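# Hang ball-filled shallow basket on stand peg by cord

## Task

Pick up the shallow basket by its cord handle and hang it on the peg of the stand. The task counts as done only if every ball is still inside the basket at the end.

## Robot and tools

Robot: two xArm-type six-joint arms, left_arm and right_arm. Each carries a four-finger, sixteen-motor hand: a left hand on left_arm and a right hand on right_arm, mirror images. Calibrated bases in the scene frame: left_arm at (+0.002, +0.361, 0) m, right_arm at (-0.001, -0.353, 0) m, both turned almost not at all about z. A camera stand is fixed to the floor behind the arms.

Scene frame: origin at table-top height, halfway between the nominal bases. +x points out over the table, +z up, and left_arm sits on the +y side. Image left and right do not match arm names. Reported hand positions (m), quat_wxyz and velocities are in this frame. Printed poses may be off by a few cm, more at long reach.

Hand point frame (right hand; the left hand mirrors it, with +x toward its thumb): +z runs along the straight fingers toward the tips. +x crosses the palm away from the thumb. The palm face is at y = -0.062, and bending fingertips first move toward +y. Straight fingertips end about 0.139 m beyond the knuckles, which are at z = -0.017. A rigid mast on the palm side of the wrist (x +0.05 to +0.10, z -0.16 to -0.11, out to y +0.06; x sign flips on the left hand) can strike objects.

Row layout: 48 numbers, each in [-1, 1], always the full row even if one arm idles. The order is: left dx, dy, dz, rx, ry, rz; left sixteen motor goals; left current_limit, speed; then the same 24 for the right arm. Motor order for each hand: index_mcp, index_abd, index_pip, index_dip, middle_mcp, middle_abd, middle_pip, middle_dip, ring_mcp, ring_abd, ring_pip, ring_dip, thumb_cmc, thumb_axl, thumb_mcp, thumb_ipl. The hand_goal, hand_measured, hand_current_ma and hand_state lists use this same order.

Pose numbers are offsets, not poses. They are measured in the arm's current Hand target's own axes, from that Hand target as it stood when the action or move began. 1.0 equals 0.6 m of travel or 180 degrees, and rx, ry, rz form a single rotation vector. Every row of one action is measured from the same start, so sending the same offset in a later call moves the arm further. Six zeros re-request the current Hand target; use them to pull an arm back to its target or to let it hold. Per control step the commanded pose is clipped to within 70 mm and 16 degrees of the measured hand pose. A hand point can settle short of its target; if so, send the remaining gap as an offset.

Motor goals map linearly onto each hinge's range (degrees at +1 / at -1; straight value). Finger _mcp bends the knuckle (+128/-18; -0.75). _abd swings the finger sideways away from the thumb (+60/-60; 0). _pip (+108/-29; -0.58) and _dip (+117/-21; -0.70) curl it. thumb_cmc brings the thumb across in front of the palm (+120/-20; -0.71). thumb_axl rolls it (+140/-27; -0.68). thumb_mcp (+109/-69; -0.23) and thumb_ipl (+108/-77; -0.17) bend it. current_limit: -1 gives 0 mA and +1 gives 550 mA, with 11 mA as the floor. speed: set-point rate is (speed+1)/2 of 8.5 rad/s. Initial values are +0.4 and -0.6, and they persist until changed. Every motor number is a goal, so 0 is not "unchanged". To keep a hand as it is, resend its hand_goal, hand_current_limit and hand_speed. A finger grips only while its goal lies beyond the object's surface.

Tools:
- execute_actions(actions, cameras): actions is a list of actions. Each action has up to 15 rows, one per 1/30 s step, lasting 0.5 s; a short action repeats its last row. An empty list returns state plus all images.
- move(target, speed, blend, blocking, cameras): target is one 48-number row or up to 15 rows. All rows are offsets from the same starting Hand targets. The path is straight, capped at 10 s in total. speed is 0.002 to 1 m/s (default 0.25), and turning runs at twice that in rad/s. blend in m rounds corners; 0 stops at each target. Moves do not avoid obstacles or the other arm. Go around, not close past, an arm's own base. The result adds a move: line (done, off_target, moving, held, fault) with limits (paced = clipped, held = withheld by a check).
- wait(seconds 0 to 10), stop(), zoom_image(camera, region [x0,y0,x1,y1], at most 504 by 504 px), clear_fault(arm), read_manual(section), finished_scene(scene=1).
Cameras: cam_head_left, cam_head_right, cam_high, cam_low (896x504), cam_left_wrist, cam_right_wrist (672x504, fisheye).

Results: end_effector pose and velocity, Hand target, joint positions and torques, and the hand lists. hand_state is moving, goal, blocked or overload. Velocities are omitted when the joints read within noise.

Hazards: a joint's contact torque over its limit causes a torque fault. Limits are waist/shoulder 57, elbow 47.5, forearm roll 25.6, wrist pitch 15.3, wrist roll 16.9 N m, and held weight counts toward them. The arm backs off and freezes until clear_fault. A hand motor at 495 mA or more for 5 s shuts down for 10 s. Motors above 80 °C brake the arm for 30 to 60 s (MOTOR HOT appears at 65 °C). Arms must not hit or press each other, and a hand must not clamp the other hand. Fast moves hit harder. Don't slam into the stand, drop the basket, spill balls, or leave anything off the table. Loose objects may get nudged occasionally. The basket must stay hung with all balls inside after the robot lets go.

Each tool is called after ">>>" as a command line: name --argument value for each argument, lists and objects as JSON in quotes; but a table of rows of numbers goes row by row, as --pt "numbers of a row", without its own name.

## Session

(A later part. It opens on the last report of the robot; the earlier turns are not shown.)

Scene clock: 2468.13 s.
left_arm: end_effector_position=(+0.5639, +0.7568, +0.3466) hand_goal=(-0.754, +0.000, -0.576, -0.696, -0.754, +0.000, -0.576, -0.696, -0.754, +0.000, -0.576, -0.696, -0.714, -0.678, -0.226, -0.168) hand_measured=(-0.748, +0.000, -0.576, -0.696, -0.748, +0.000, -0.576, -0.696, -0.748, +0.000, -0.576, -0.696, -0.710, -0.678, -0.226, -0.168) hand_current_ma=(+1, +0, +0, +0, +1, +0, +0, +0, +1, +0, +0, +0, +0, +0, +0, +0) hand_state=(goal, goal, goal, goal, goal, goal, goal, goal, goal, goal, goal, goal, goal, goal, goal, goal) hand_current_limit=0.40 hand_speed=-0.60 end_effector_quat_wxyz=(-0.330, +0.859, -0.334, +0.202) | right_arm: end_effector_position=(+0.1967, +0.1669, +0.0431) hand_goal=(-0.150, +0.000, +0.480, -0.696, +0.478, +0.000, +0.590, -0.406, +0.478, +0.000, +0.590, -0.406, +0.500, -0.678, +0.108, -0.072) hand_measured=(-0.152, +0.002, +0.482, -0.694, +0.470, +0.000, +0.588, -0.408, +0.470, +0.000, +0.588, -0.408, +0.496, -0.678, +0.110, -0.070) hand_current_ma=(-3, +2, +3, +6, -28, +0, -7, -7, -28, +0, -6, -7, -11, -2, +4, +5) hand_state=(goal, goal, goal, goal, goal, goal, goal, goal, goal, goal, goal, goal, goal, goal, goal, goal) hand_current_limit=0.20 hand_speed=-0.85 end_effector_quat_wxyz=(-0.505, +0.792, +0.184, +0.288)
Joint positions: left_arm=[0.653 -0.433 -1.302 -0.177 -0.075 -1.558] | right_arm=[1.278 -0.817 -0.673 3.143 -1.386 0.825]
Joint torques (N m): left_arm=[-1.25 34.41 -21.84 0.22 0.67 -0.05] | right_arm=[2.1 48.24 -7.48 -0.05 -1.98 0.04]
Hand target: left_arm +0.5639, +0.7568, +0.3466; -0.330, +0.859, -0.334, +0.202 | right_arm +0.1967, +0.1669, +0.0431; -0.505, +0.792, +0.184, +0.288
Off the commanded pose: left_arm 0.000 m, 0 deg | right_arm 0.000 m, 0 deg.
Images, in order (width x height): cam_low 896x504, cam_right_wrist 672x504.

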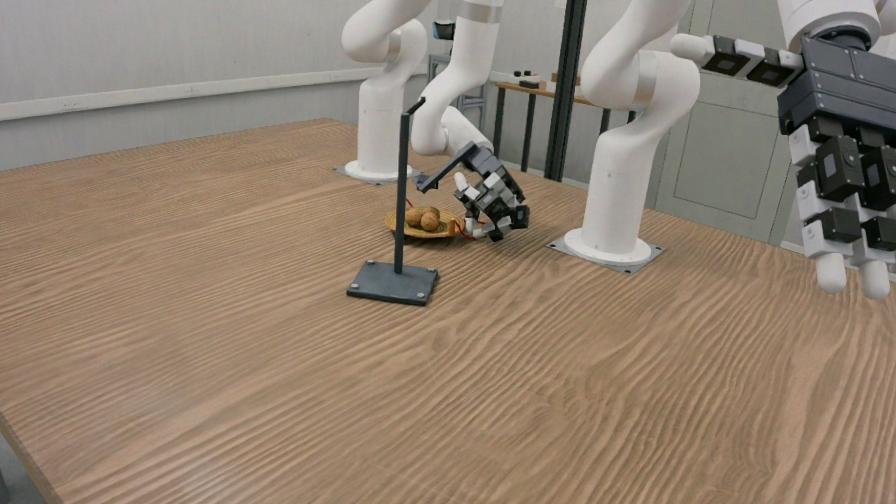

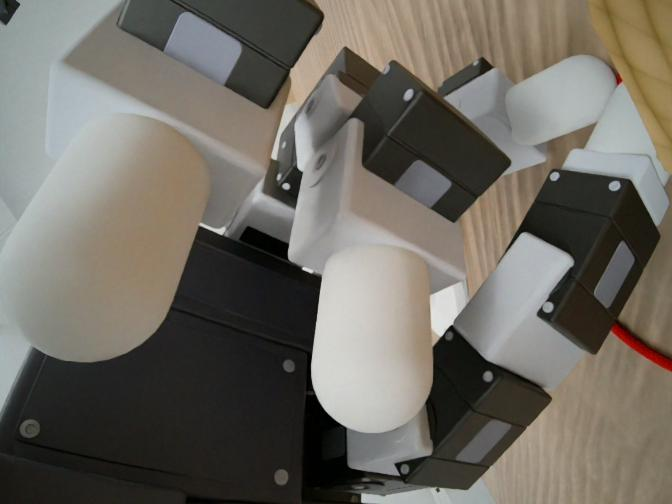

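>>> move --pt "0 0 0 0 0 0 -0.754 0 -0.576 -0.696 -0.754 0 -0.576 -0.696 -0.754 0 -0.576 -0.696 -0.714 -0.678 -0.226 -0.168 0.4 -0.6 0.0012 0.0085 0.013 0 0 0 -0.381 0 0.626 -0.696 0.479 0 0.591 -0.406 0.479 0 0.591 -0.406 0.5 -0.678 0.108 -0.072 0.2 -0.8" --pt "0 0 0 0 0 0 -0.754 0 -0.576 -0.696 -0.754 0 -0.576 -0.696 -0.754 0 -0.576 -0.696 -0.714 -0.678 -0.226 -0.168 0.4 -0.6 0.0255 0.0131 0.0226 0 0 0 -0.381 0 0.626 -0.696 0.479 0 0.591 -0.406 0.479 0 0.591 -0.406 0.5 -0.678 0.108 -0.072 0.2 -0.8" --speed 0.04 --cameras '["cam_high", "cam_low", "cam_right_wrist"]'

>>> zoom_image --camera "cam_low" --region '[440, 200, 500, 250]'

>>> zoom_image --camera "cam_right_wrist" --region '[440, 0, 672, 200]'

>>> zoom_image --camera "cam_high" --region '[400, 130, 470, 200]'

Scene clock: 2603.57 s.
left_arm: end_effector_position=(+0.5639, +0.7568, +0.3466) hand_goal=(-0.754, +0.000, -0.576, -0.696, -0.754, +0.000, -0.576, -0.696, -0.754, +0.000, -0.576, -0.696, -0.714, -0.678, -0.226, -0.168) hand_measured=(-0.748, +0.000, -0.576, -0.696, -0.748, +0.000, -0.576, -0.696, -0.748, +0.000, -0.576, -0.696, -0.710, -0.678, -0.226, -0.168) hand_current_ma=(+1, +0, +0, +0, +1, +0, +0, +0, +1, +0, +0, +0, +0, +0, +0, +0) hand_state=(goal, goal, goal, goal, goal, goal, goal, goal, goal, goal, goal, goal, goal, goal, goal, goal) hand_current_limit=0.40 hand_speed=-0.60 end_effector_quat_wxyz=(-0.330, +0.859, -0.334, +0.202) | right_arm: end_effector_position=(+0.2167, +0.1759, +0.0431) hand_goal=(-0.382, +0.000, +0.626, -0.696, +0.478, +0.000, +0.590, -0.406, +0.478, +0.000, +0.590, -0.406, +0.500, -0.678, +0.108, -0.072) hand_measured=(-0.374, +0.000, +0.628, -0.694, +0.470, +0.000, +0.588, -0.408, +0.470, +0.000, +0.588, -0.408, +0.494, -0.678, +0.110, -0.070) hand_current_ma=(+28, +2, +4, +6, -28, +0, -7, -7, -28, +0, -6, -7, -16, -2, +3, +8) hand_state=(goal, goal, goal, goal, goal, goal, goal, goal, goal, goal, goal, goal, goal, goal, goal, goal) hand_current_limit=0.20 hand_speed=-0.80 end_effector_quat_wxyz=(-0.505, +0.792, +0.184, +0.288)
Joint positions: left_arm=[0.653 -0.433 -1.302 -0.177 -0.075 -1.558] | right_arm=[1.235 -0.826 -0.71 3.102 -1.358 0.82]
Joint torques (N m): left_arm=[-0.55 35.24 -21.64 0.33 0.69 -0.01] | right_arm=[-4.23 49.55 -9.34 -0.55 -1.09 -0.56]
Hand target: left_arm +0.5639, +0.7568, +0.3466; -0.330, +0.859, -0.334, +0.202 | right_arm +0.2167, +0.1759, +0.0431; -0.505, +0.792, +0.184, +0.288
Off the commanded pose: left_arm 0.000 m, 0 deg | right_arm 0.000 m, 0 deg.
move: done
Images, in order (width x height): cam_high 896x504, cam_low 896x504, cam_right_wrist 672x504.

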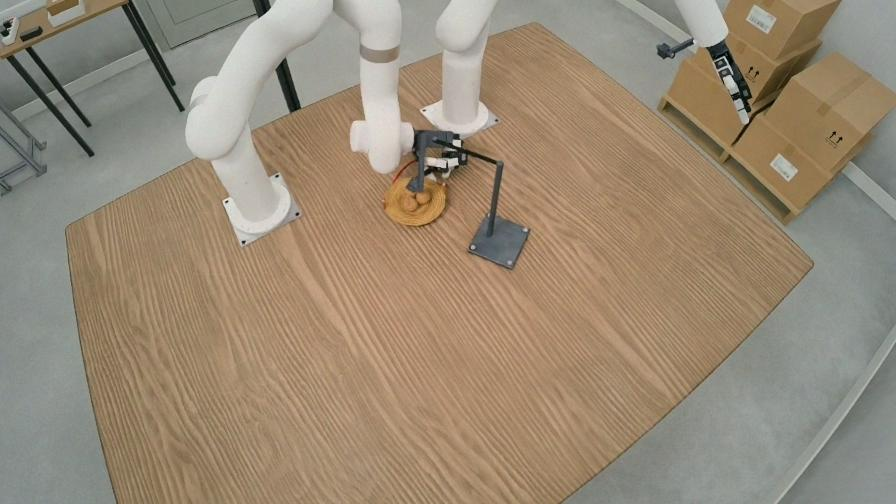

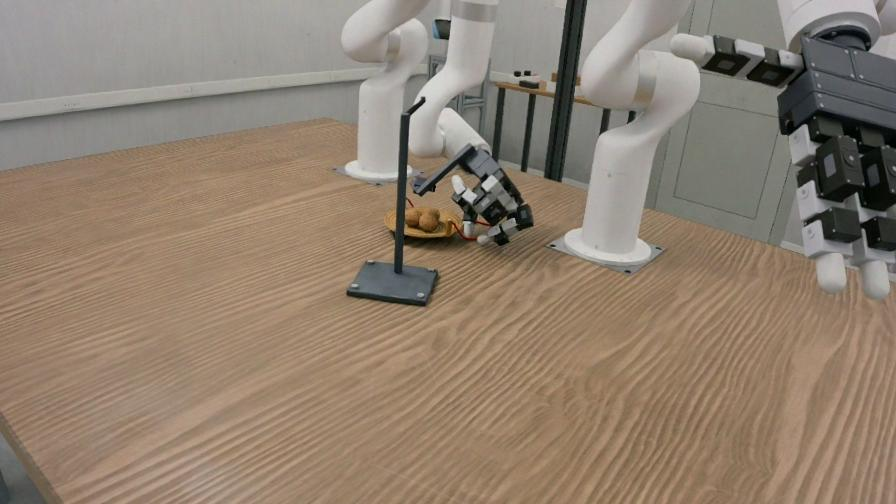

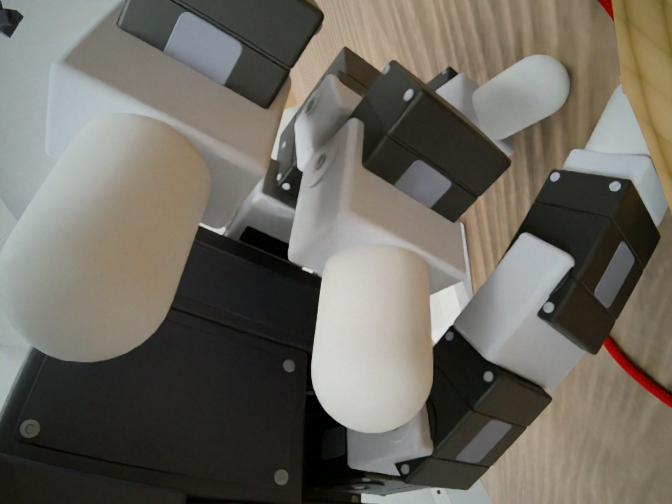

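Scaled by 8.400.

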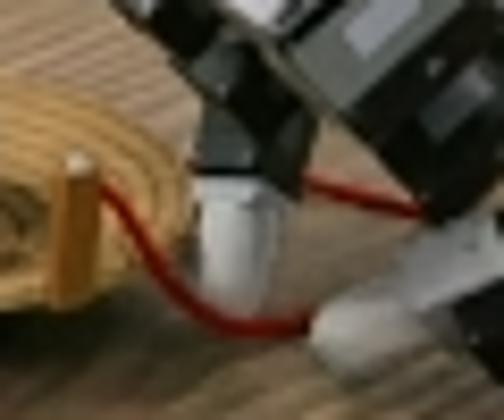

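Scaled by 2.172 from the camera's 672x504 image, which has a finer 960x720 frame.

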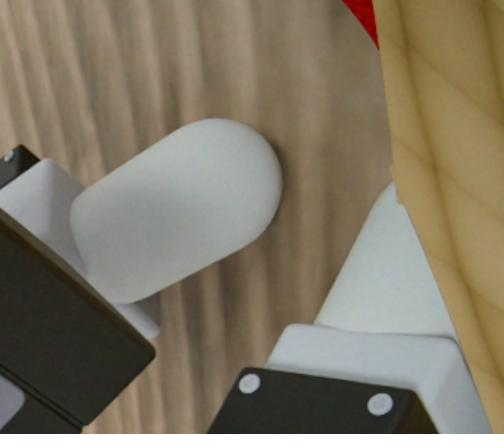

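Scaled by 7.200.

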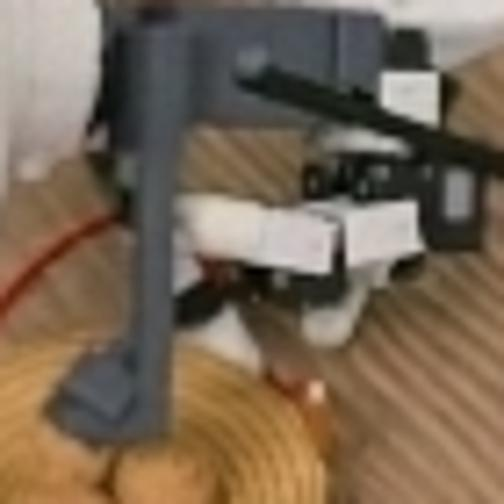

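>>> move --pt "0 0 0 0 0 0 -0.754 0 -0.576 -0.696 -0.754 0 -0.576 -0.696 -0.754 0 -0.576 -0.696 -0.714 -0.678 -0.226 -0.168 0.4 -0.6 -0.0447 -0.034 -0.0158 0 0 0 -0.381 0 0.626 -0.696 0.479 0 0.591 -0.406 0.479 0 0.591 -0.406 0.5 -0.678 0.108 -0.072 0.4 -0.6" --pt "0 0 0 0 0 0 -0.754 0 -0.576 -0.696 -0.754 0 -0.576 -0.696 -0.754 0 -0.576 -0.696 -0.714 -0.678 -0.226 -0.168 0.4 -0.6 0.0946 -0.1843 -0.086 0 0 0 -0.381 0 0.626 -0.696 0.479 0 0.591 -0.406 0.479 0 0.591 -0.406 0.5 -0.678 0.108 -0.072 0.4 -0.6" --speed '[0.06, 0.25]' --blend '[0.005, 0]'

>>> move --target '[0,0,0,0,0,0,-0.754,0,-0.576,-0.696,-0.754,0,-0.576,-0.696,-0.754,0,-0.576,-0.696,-0.714,-0.678,-0.226,-0.168,0.4,-0.6,-0.0863,0.0315,-0.1202,-0.1523,0.3737,0.3419,-0.204,0,0.47,-0.696,-0.204,0,0.47,-0.696,0.479,0,0.591,-0.406,0.5,-0.678,-0.111,0.1,0.4,-0.6]' --speed 0.3 --cameras '["cam_head_left", "cam_head_right", "cam_high", "cam_low", "cam_right_wrist"]'

>>> zoom_image --camera "cam_high" --region '[350, 110, 470, 230]'

>>> zoom_image --camera "cam_head_left" --region '[380, 340, 480, 440]'

>>> zoom_image --camera "cam_head_right" --region '[390, 340, 490, 440]'

Scene clock: 2792.57 s.
left_arm: end_effector_position=(+0.5639, +0.7568, +0.3466) hand_goal=(-0.754, +0.000, -0.576, -0.696, -0.754, +0.000, -0.576, -0.696, -0.754, +0.000, -0.576, -0.696, -0.714, -0.678, -0.226, -0.168) hand_measured=(-0.748, +0.000, -0.576, -0.696, -0.748, +0.000, -0.576, -0.696, -0.748, +0.000, -0.576, -0.696, -0.710, -0.678, -0.226, -0.168) hand_current_ma=(+1, +0, +0, +0, +1, +0, +0, +0, +1, +0, +0, +0, +0, +0, +0, +0) hand_state=(goal, goal, goal, goal, goal, goal, goal, goal, goal, goal, goal, goal, goal, goal, goal, goal) hand_current_limit=0.40 hand_speed=-0.60 end_effector_quat_wxyz=(-0.330, +0.859, -0.334, +0.202) | right_arm: end_effector_position=(+0.1818, +0.1757, +0.1730) hand_goal=(-0.382, +0.000, +0.626, -0.696, +0.478, +0.000, +0.590, -0.406, +0.478, +0.000, +0.590, -0.406, +0.500, -0.678, +0.108, -0.072) hand_measured=(-0.374, +0.000, +0.628, -0.694, +0.470, +0.000, +0.588, -0.408, +0.470, +0.000, +0.588, -0.408, +0.494, -0.678, +0.110, -0.070) hand_current_ma=(+24, +2, +3, +6, -27, +0, -7, -7, -27, +0, -6, -7, -16, -2, +3, +5) hand_state=(goal, goal, goal, goal, goal, goal, goal, goal, goal, goal, goal, goal, goal, goal, goal, goal) hand_current_limit=0.40 hand_speed=-0.60 end_effector_quat_wxyz=(-0.505, +0.792, +0.184, +0.288)
Joint positions: left_arm=[0.653 -0.433 -1.302 -0.177 -0.075 -1.558] | right_arm=[1.323 -0.438 -0.585 3.191 -1.095 0.817]
Joint torques (N m): left_arm=[-0.63 34.2 -21.83 0.37 0.65 -0.03] | right_arm=[3.18 41.41 -12.24 0.42 -1.14 -0.55]
Hand target: left_arm +0.5639, +0.7568, +0.3466; -0.330, +0.859, -0.334, +0.202 | right_arm +0.1818, +0.1757, +0.1731; -0.505, +0.792, +0.184, +0.288
Off the commanded pose: left_arm 0.000 m, 0 deg | right_arm 0.000 m, 0 deg.
move: done

Scene clock: 2795.87 s.
left_arm: end_effector_position=(+0.5639, +0.7568, +0.3466) hand_goal=(-0.754, +0.000, -0.576, -0.696, -0.754, +0.000, -0.576, -0.696, -0.754, +0.000, -0.576, -0.696, -0.714, -0.678, -0.226, -0.168) hand_measured=(-0.748, +0.000, -0.576, -0.696, -0.748, +0.000, -0.576, -0.696, -0.748, +0.000, -0.576, -0.696, -0.710, -0.678, -0.226, -0.168) hand_current_ma=(+1, +0, +0, +0, +1, +0, +0, +0, +1, +0, +0, +0, +0, +0, +0, +0) hand_state=(goal, goal, goal, goal, goal, goal, goal, goal, goal, goal, goal, goal, goal, goal, goal, goal) hand_current_limit=0.40 hand_speed=-0.60 end_effector_quat_wxyz=(-0.330, +0.859, -0.334, +0.202) | right_arm: end_effector_position=(+0.1336, +0.1023, +0.1500) hand_goal=(-0.204, +0.000, +0.470, -0.696, -0.204, +0.000, +0.470, -0.696, +0.478, +0.000, +0.590, -0.406, +0.500, -0.678, -0.112, +0.100) hand_measured=(-0.202, +0.000, +0.472, -0.694, -0.196, +0.000, +0.470, -0.694, +0.470, +0.000, +0.588, -0.408, +0.498, -0.678, -0.110, +0.098) hand_current_ma=(+3, +2, +3, +6, +23, +0, +2, +7, -27, +0, -6, -7, -3, -2, +5, -7) hand_state=(goal, goal, goal, goal, goal, goal, goal, goal, goal, goal, goal, goal, goal, goal, goal, goal) hand_current_limit=0.40 hand_speed=-0.60 end_effector_quat_wxyz=(-0.406, +0.579, -0.579, +0.406)
Joint positions: left_arm=[0.653 -0.433 -1.302 -0.177 -0.075 -1.558] | right_arm=[1.667 -0.558 -0.75 4.879 -1.248 1.371]
Joint torques (N m): left_arm=[-0.57 34.6 -21.87 0.22 0.58 -0.03] | right_arm=[-3.07 38.07 -12.59 0.06 -1.15 0.39]
Hand target: left_arm +0.5639, +0.7568, +0.3466; -0.330, +0.859, -0.334, +0.202 | right_arm +0.1336, +0.1023, +0.1500; -0.406, +0.579, -0.579, +0.406
Off the commanded pose: left_arm 0.000 m, 0 deg | right_arm 0.000 m, 0 deg.
move: done
Images, in order (width x height): cam_head_left 896x504, cam_head_right 896x504, cam_high 896x504, cam_low 896x504, cam_right_wrist 672x504.

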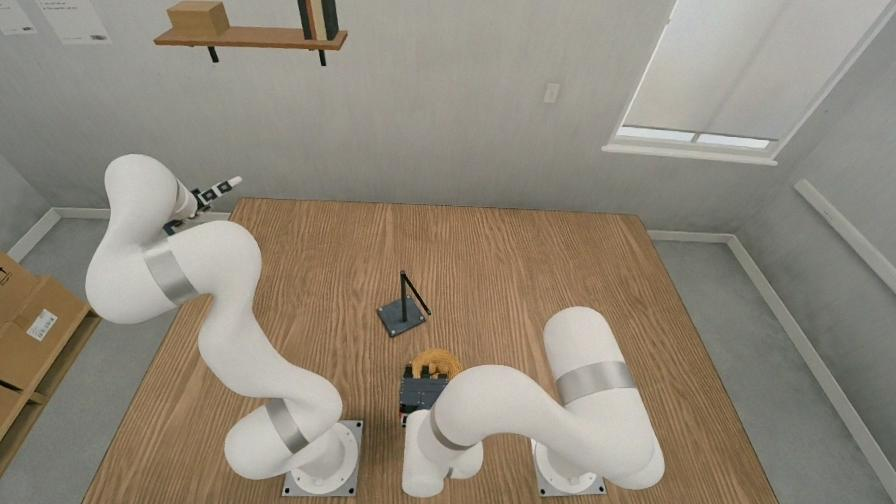

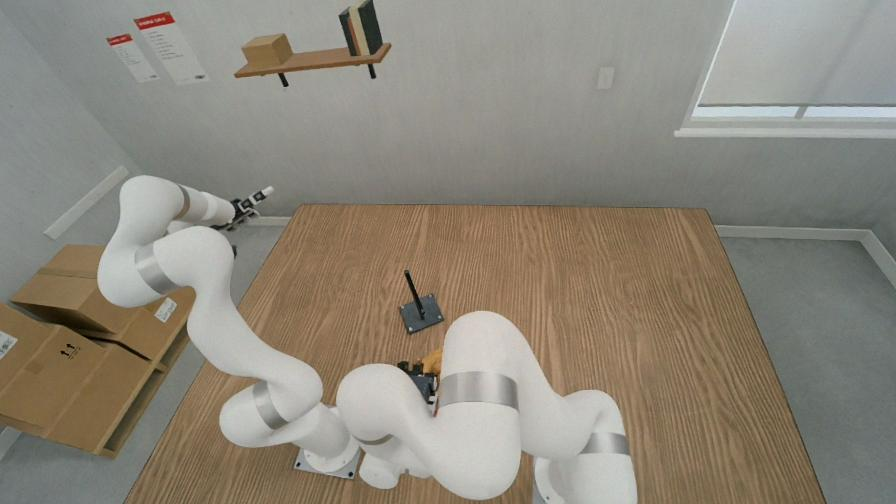

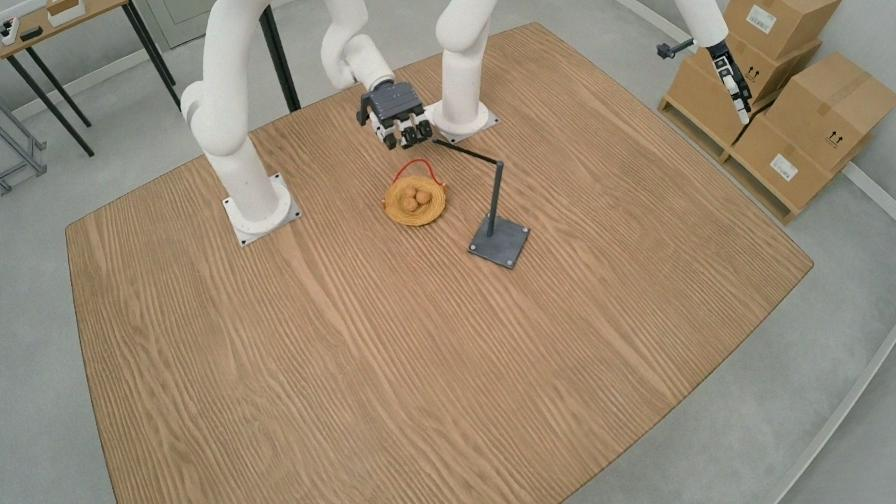

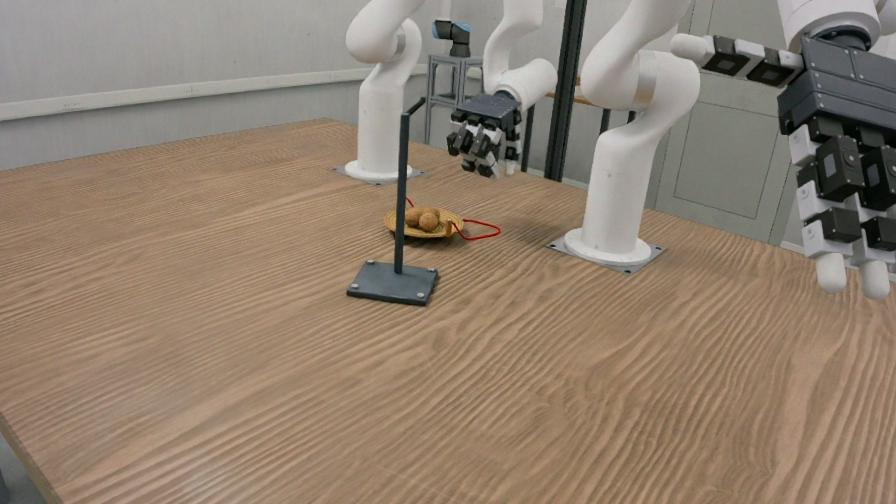

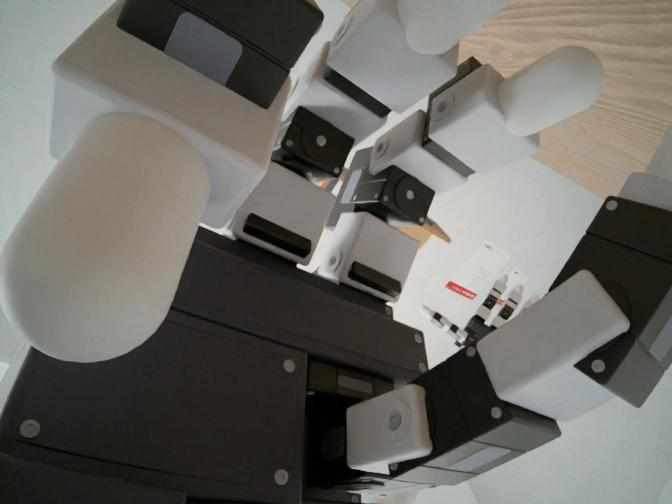

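Scaled by 4.200.

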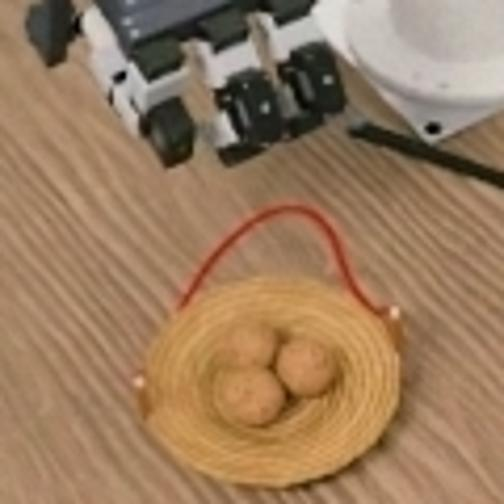

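Scaled by 5.040.

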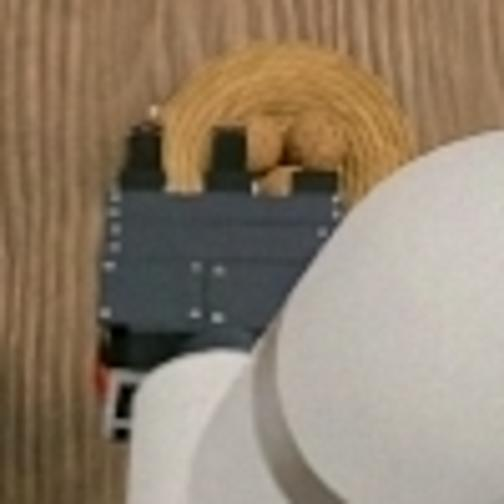

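Scaled by 5.040.

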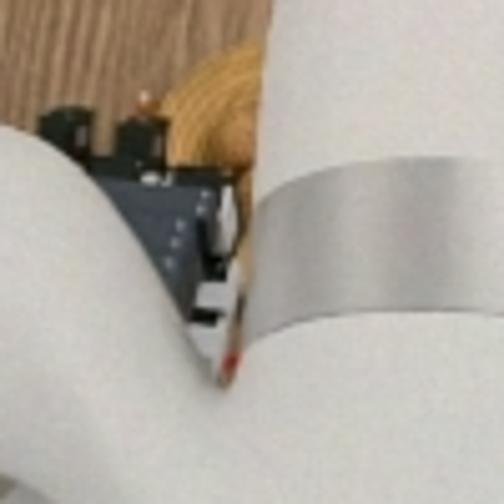

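>>> move --target '[0,0,0,0,0,0,-0.754,0,-0.576,-0.696,-0.754,0,-0.576,-0.696,-0.754,0,-0.576,-0.696,-0.714,-0.678,-0.226,-0.168,0.4,-0.6,-0.0003,0.1388,0.0575,0,0,0,-0.204,0,0.47,-0.696,-0.204,0,0.47,-0.696,0.479,0,0.591,-0.406,0.5,-0.678,-0.111,0.1,0.4,-0.6]' --speed 0.12 --cameras '["cam_high", "cam_low", "cam_right_wrist"]'

>>> zoom_image --camera "cam_high" --region '[370, 110, 470, 210]'

>>> zoom_image --camera "cam_low" --region '[430, 140, 530, 260]'

>>> zoom_image --camera "cam_right_wrist" --region '[380, 0, 672, 200]'

Scene clock: 2829.43 s.
left_arm: end_effector_position=(+0.5639, +0.7568, +0.3466) hand_goal=(-0.754, +0.000, -0.576, -0.696, -0.754, +0.000, -0.576, -0.696, -0.754, +0.000, -0.576, -0.696, -0.714, -0.678, -0.226, -0.168) hand_measured=(-0.748, +0.000, -0.576, -0.696, -0.748, +0.000, -0.576, -0.696, -0.748, +0.000, -0.576, -0.696, -0.710, -0.678, -0.226, -0.168) hand_current_ma=(+1, +0, +0, +0, +1, +0, +0, +0, +1, +0, +0, +0, +0, +0, +0, +0) hand_state=(goal, goal, goal, goal, goal, goal, goal, goal, goal, goal, goal, goal, goal, goal, goal, goal) hand_current_limit=0.40 hand_speed=-0.60 end_effector_quat_wxyz=(-0.330, +0.859, -0.334, +0.202) | right_arm: end_effector_position=(+0.1376, +0.1026, +0.0599) hand_goal=(-0.204, +0.000, +0.470, -0.696, -0.204, +0.000, +0.470, -0.696, +0.478, +0.000, +0.590, -0.406, +0.500, -0.678, -0.112, +0.100) hand_measured=(-0.202, +0.000, +0.472, -0.694, -0.196, +0.000, +0.470, -0.694, +0.470, +0.000, +0.588, -0.408, +0.498, -0.678, -0.110, +0.098) hand_current_ma=(+3, +2, +3, +6, +23, +0, +2, +7, -27, +0, -6, -7, -3, -2, +5, -7) hand_state=(goal, goal, goal, goal, goal, goal, goal, goal, goal, goal, goal, goal, goal, goal, goal, goal) hand_current_limit=0.40 hand_speed=-0.60 end_effector_quat_wxyz=(-0.406, +0.579, -0.579, +0.406)
Joint positions: left_arm=[0.653 -0.433 -1.302 -0.177 -0.075 -1.558] | right_arm=[1.657 -0.791 -0.808 4.809 -1.224 1.553]
Joint torques (N m): left_arm=[-1.11 34.27 -21.78 0.26 0.62 0.03] | right_arm=[-3.57 42.56 -9.97 -0.86 -1.23 0.48]
Hand target: left_arm +0.5639, +0.7568, +0.3466; -0.330, +0.859, -0.334, +0.202 | right_arm +0.1376, +0.1026, +0.0599; -0.406, +0.579, -0.579, +0.406
Off the commanded pose: left_arm 0.000 m, 0 deg | right_arm 0.000 m, 0 deg.
move: done
Images, in order (width x height): cam_high 896x504, cam_low 896x504, cam_right_wrist 672x504.

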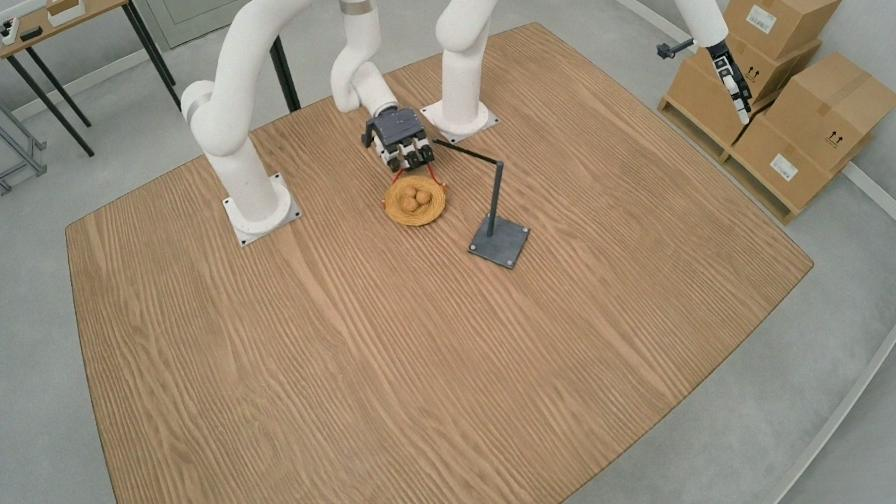

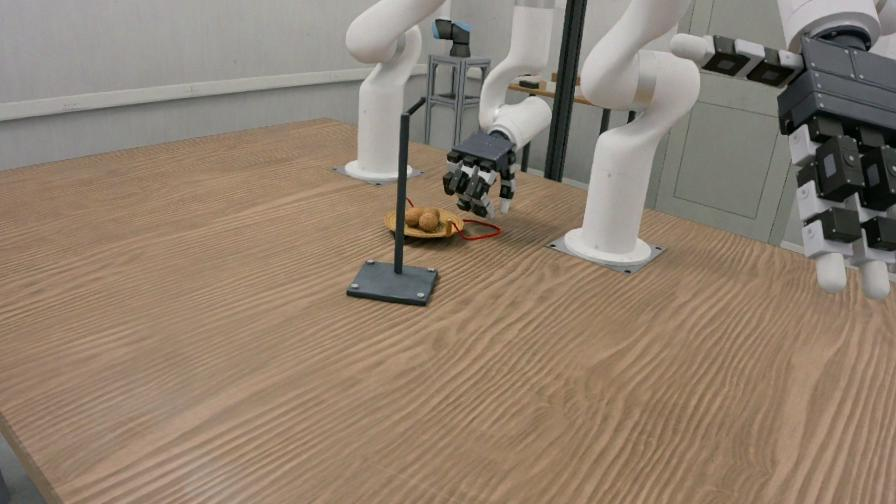

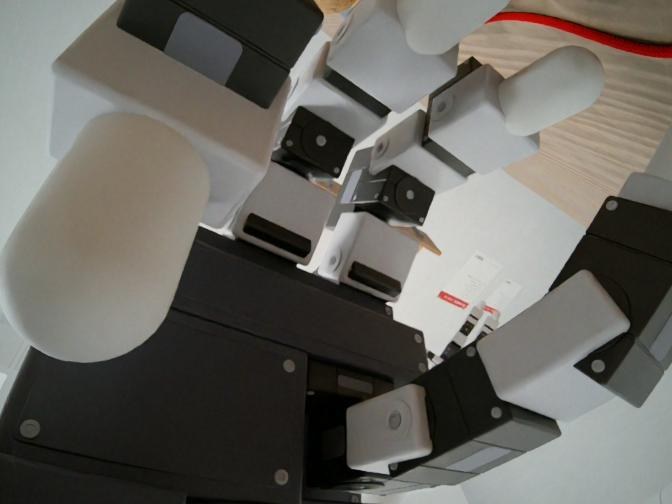

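Scaled by 5.040.

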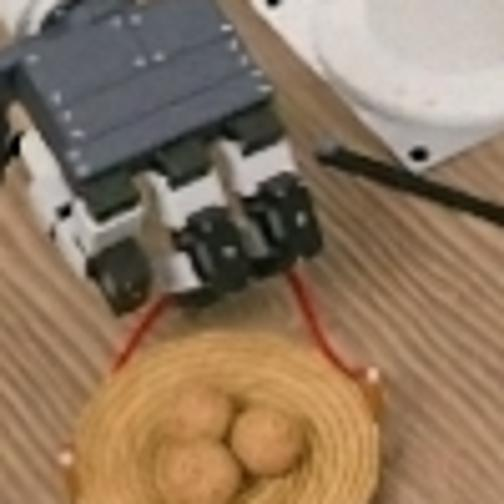

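Scaled by 4.200.

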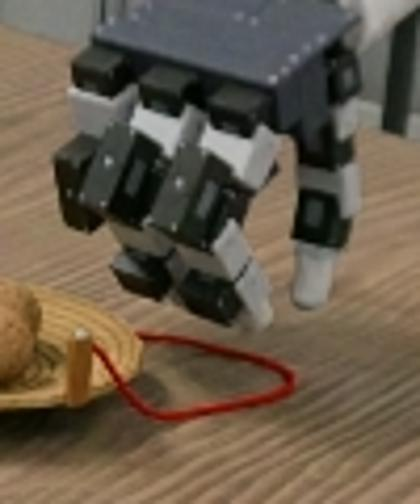

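Scaled by 1.726 from the camera's 672x504 image, which has a finer 960x720 frame.

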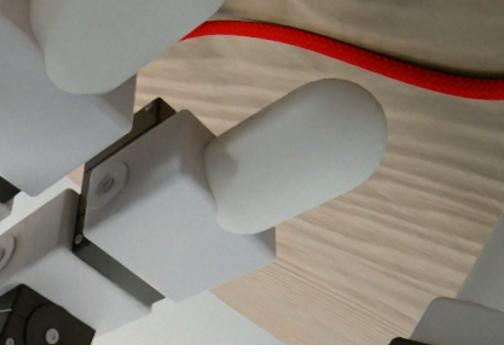

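>>> move --target '[0,0,0,0,0,0,-0.754,0,-0.576,-0.696,-0.754,0,-0.576,-0.696,-0.754,0,-0.576,-0.696,-0.714,-0.678,-0.226,-0.168,0.4,-0.6,0,0.0376,0.0137,0,0,0,-0.204,0,0.47,-0.696,-0.204,0,0.47,-0.696,0.479,0,0.591,-0.406,0.5,-0.678,-0.111,0.1,0.4,-0.6]' --speed 0.05 --cameras '["cam_high", "cam_low", "cam_right_wrist"]'

>>> zoom_image --camera "cam_high" --region '[370, 110, 470, 210]'

>>> zoom_image --camera "cam_low" --region '[440, 180, 520, 260]'

>>> zoom_image --camera "cam_right_wrist" --region '[380, 0, 672, 200]'

Scene clock: 2874.73 s.
left_arm: end_effector_position=(+0.5639, +0.7568, +0.3466) hand_goal=(-0.754, +0.000, -0.576, -0.696, -0.754, +0.000, -0.576, -0.696, -0.754, +0.000, -0.576, -0.696, -0.714, -0.678, -0.226, -0.168) hand_measured=(-0.748, +0.000, -0.576, -0.696, -0.748, +0.000, -0.576, -0.696, -0.748, +0.000, -0.576, -0.696, -0.710, -0.678, -0.226, -0.168) hand_current_ma=(+1, +0, +0, +0, +1, +0, +0, +0, +1, +0, +0, +0, +0, +0, +0, +0) hand_state=(goal, goal, goal, goal, goal, goal, goal, goal, goal, goal, goal, goal, goal, goal, goal, goal) hand_current_limit=0.40 hand_speed=-0.60 end_effector_quat_wxyz=(-0.330, +0.859, -0.334, +0.202) | right_arm: end_effector_position=(+0.1376, +0.1026, +0.0359) hand_goal=(-0.204, +0.000, +0.470, -0.696, -0.204, +0.000, +0.470, -0.696, +0.478, +0.000, +0.590, -0.406, +0.500, -0.678, -0.112, +0.100) hand_measured=(-0.202, +0.000, +0.472, -0.694, -0.188, +0.000, +0.476, -0.694, +0.470, +0.000, +0.588, -0.408, +0.498, -0.678, -0.110, +0.098) hand_current_ma=(+3, +2, +3, +6, +52, +0, +20, +7, -27, +0, -6, -7, -3, -2, +5, -7) hand_state=(goal, goal, goal, goal, goal, goal, goal, goal, goal, goal, goal, goal, goal, goal, goal, goal) hand_current_limit=0.40 hand_speed=-0.60 end_effector_quat_wxyz=(-0.406, +0.579, -0.579, +0.406)
Joint positions: left_arm=[0.653 -0.433 -1.302 -0.177 -0.075 -1.558] | right_arm=[1.657 -0.854 -0.832 4.795 -1.22 1.595]
Joint torques (N m): left_arm=[-1.21 34.3 -22.04 0.1 0.59 -0.01] | right_arm=[-4.35 42.24 -8.37 -0.64 -1.01 0.41]
Hand target: left_arm +0.5639, +0.7568, +0.3466; -0.330, +0.859, -0.334, +0.202 | right_arm +0.1376, +0.1026, +0.0359; -0.406, +0.579, -0.579, +0.406
Off the commanded pose: left_arm 0.000 m, 0 deg | right_arm 0.000 m, 0 deg.
move: done
Images, in order (width x height): cam_high 896x504, cam_low 896x504, cam_right_wrist 672x504.

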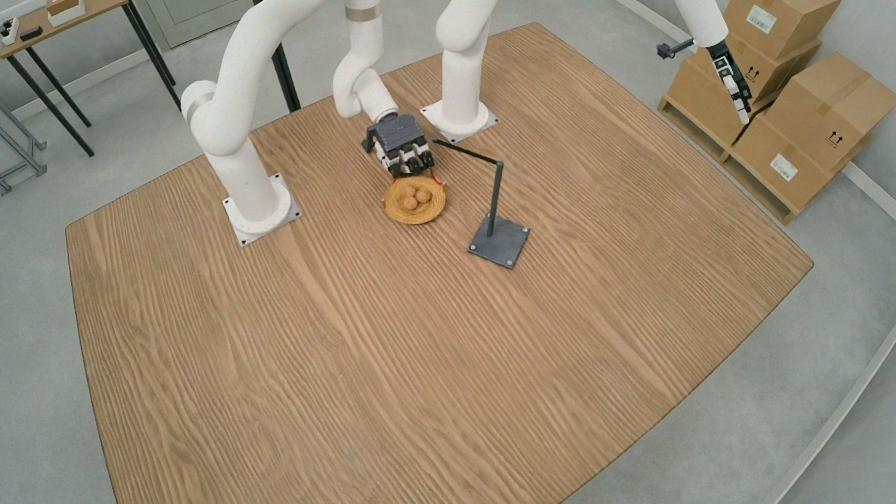

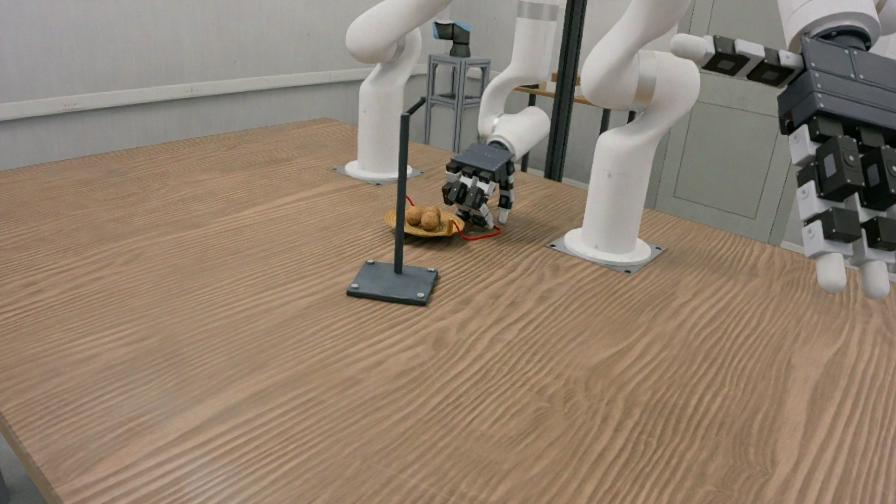

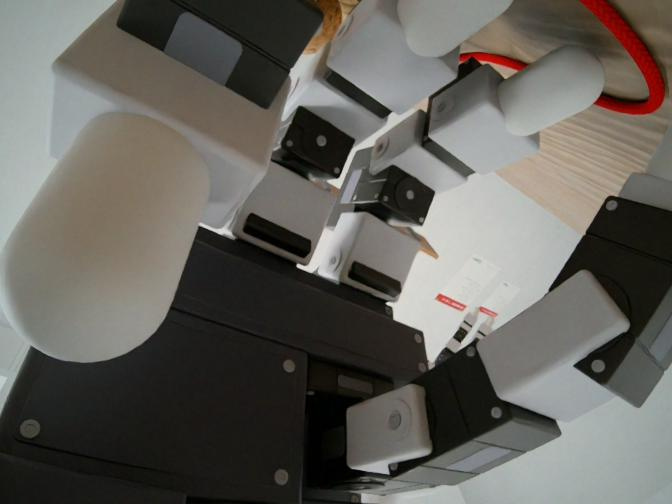

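Scaled by 5.040.

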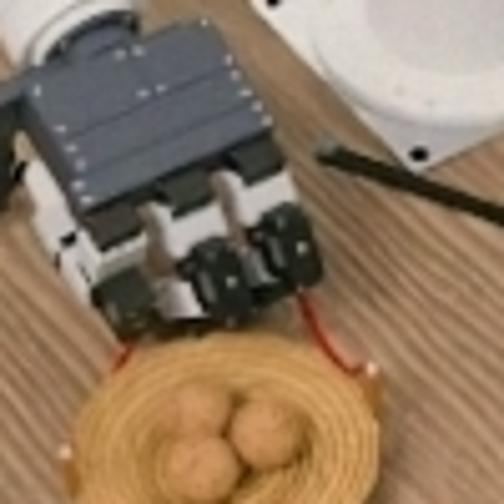

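Scaled by 6.300.

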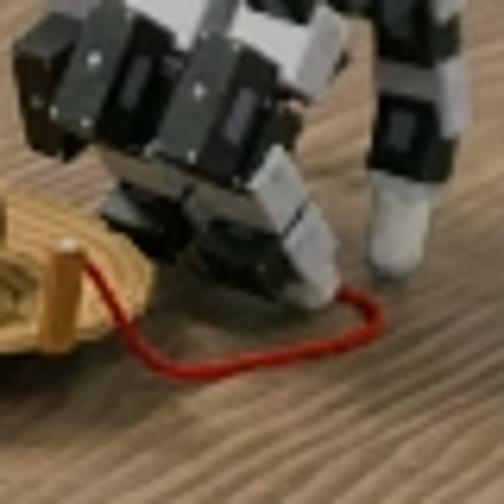

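Scaled by 1.726 from the camera's 672x504 image, which has a finer 960x720 frame.

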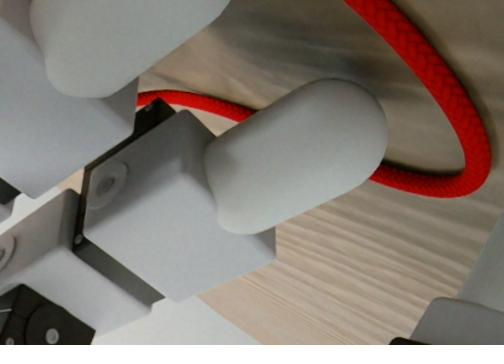

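>>> move --target '[0,0,0,0,0,0,-0.754,0,-0.576,-0.696,-0.754,0,-0.576,-0.696,-0.754,0,-0.576,-0.696,-0.714,-0.678,-0.226,-0.168,0.4,-0.6,0.146,-0.0013,0.001,0,0.1044,0.038,-0.204,0,0.47,-0.696,-0.06,0,0.353,-0.696,0.479,0,0.591,-0.406,0.5,-0.678,-0.111,0.1,0.4,-0.8]' --speed 0.06 --cameras '["cam_high", "cam_low", "cam_right_wrist"]'

>>> zoom_image --camera "cam_high" --region '[350, 110, 450, 210]'

>>> zoom_image --camera "cam_low" --region '[400, 160, 500, 260]'

>>> zoom_image --camera "cam_right_wrist" --region '[380, 0, 672, 200]'

Scene clock: 2900.80 s.
left_arm: end_effector_position=(+0.5639, +0.7568, +0.3466) hand_goal=(-0.754, +0.000, -0.576, -0.696, -0.754, +0.000, -0.576, -0.696, -0.754, +0.000, -0.576, -0.696, -0.714, -0.678, -0.226, -0.168) hand_measured=(-0.748, +0.000, -0.576, -0.696, -0.748, +0.000, -0.576, -0.696, -0.748, +0.000, -0.576, -0.696, -0.710, -0.678, -0.226, -0.168) hand_current_ma=(+1, +0, +0, +0, +1, +0, +0, +0, +1, +0, +0, +0, +0, +0, +0, +0) hand_state=(goal, goal, goal, goal, goal, goal, goal, goal, goal, goal, goal, goal, goal, goal, goal, goal) hand_current_limit=0.40 hand_speed=-0.60 end_effector_quat_wxyz=(-0.330, +0.859, -0.334, +0.202) | right_arm: end_effector_position=(+0.1384, +0.0150, +0.0364) hand_goal=(-0.204, +0.000, +0.470, -0.696, -0.060, +0.000, +0.352, -0.696, +0.478, +0.000, +0.590, -0.406, +0.500, -0.678, -0.112, +0.100) hand_measured=(-0.192, -0.002, +0.472, -0.694, -0.058, +0.000, +0.352, -0.694, +0.470, +0.000, +0.588, -0.408, +0.498, -0.678, -0.110, +0.098) hand_current_ma=(+39, -5, +7, +6, +7, +0, +2, +6, -27, +0, -6, -7, -3, -2, +5, -7) hand_state=(goal, goal, goal, goal, goal, goal, goal, goal, goal, goal, goal, goal, goal, goal, goal, goal) hand_current_limit=0.40 hand_speed=-0.80 end_effector_quat_wxyz=(+0.329, -0.470, +0.671, -0.470)
Joint positions: left_arm=[0.653 -0.433 -1.302 -0.177 -0.075 -1.558] | right_arm=[1.654 -0.832 -0.764 5.125 -1.194 1.638]
Joint torques (N m): left_arm=[-0.98 34.81 -21.59 0.31 0.61 -0.06] | right_arm=[-3.53 46.87 -5.56 0.93 -1.11 0.37]
Hand target: left_arm +0.5639, +0.7568, +0.3466; -0.330, +0.859, -0.334, +0.202 | right_arm +0.1384, +0.0150, +0.0364; +0.329, -0.470, +0.671, -0.470
Off the commanded pose: left_arm 0.000 m, 0 deg | right_arm 0.000 m, 0 deg.
move: done
Images, in order (width x height): cam_high 896x504, cam_low 896x504, cam_right_wrist 672x504.

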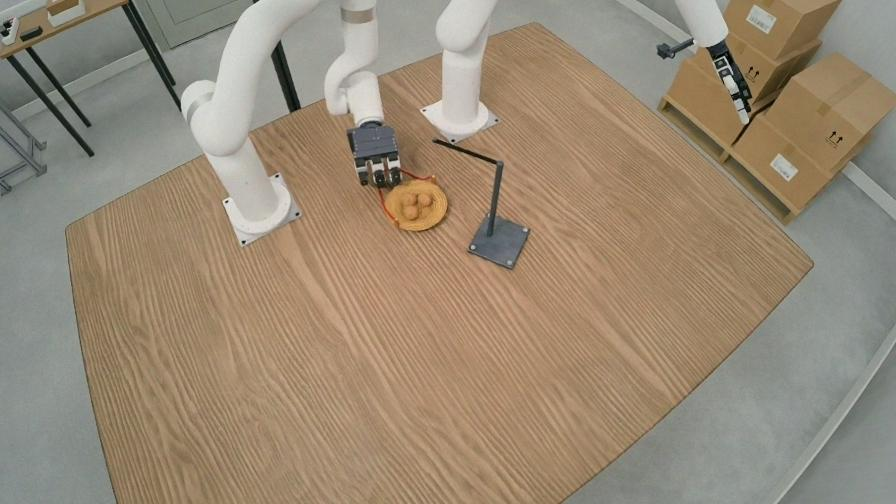

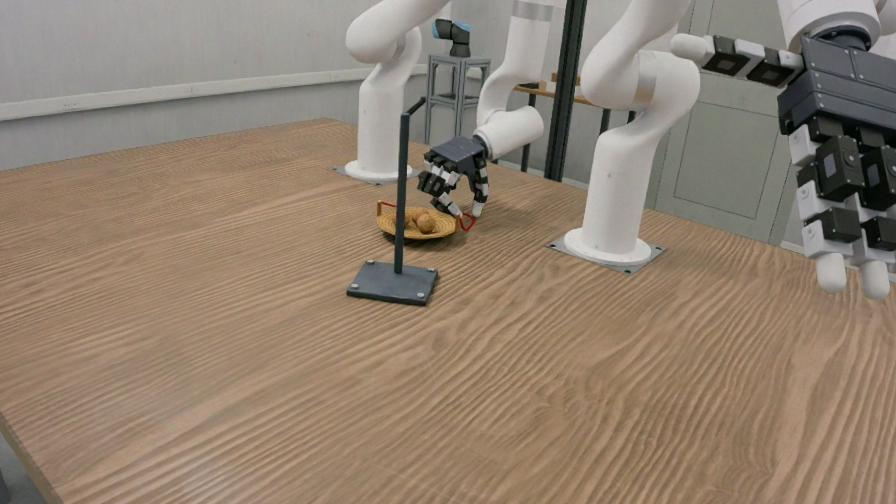

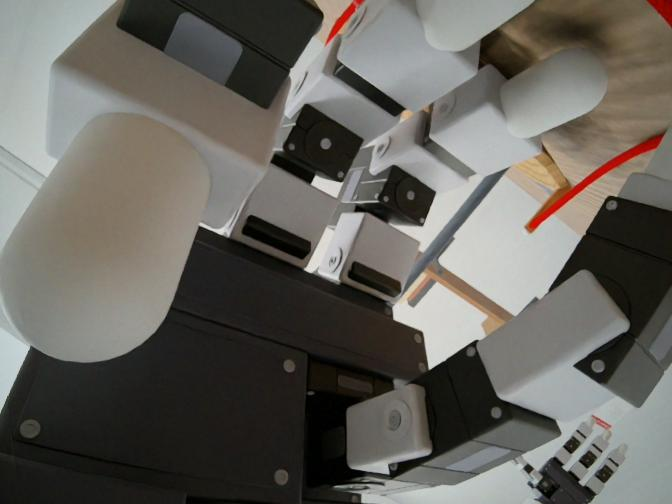

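Scaled by 5.040.

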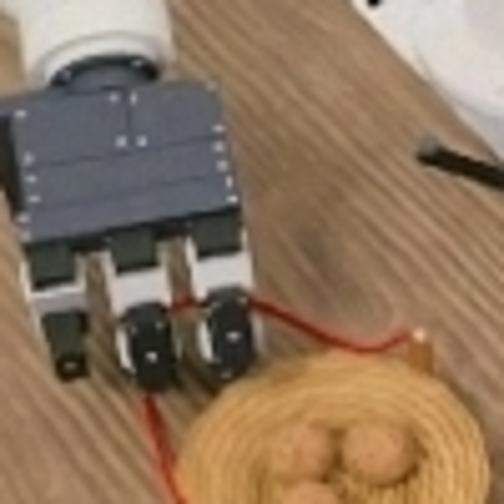

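Scaled by 5.040.

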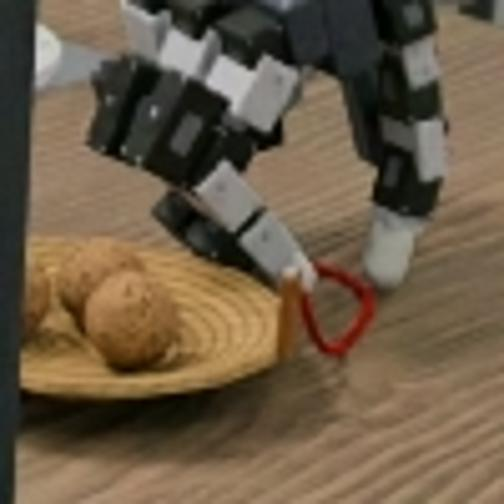

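Scaled by 1.726 from the camera's 672x504 image, which has a finer 960x720 frame.

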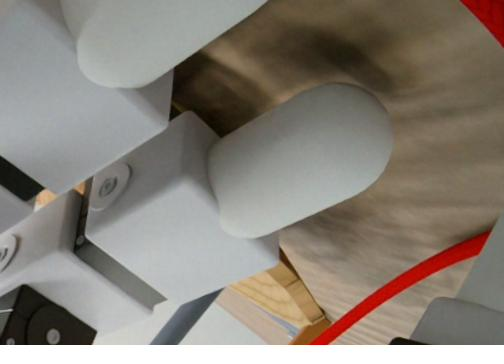

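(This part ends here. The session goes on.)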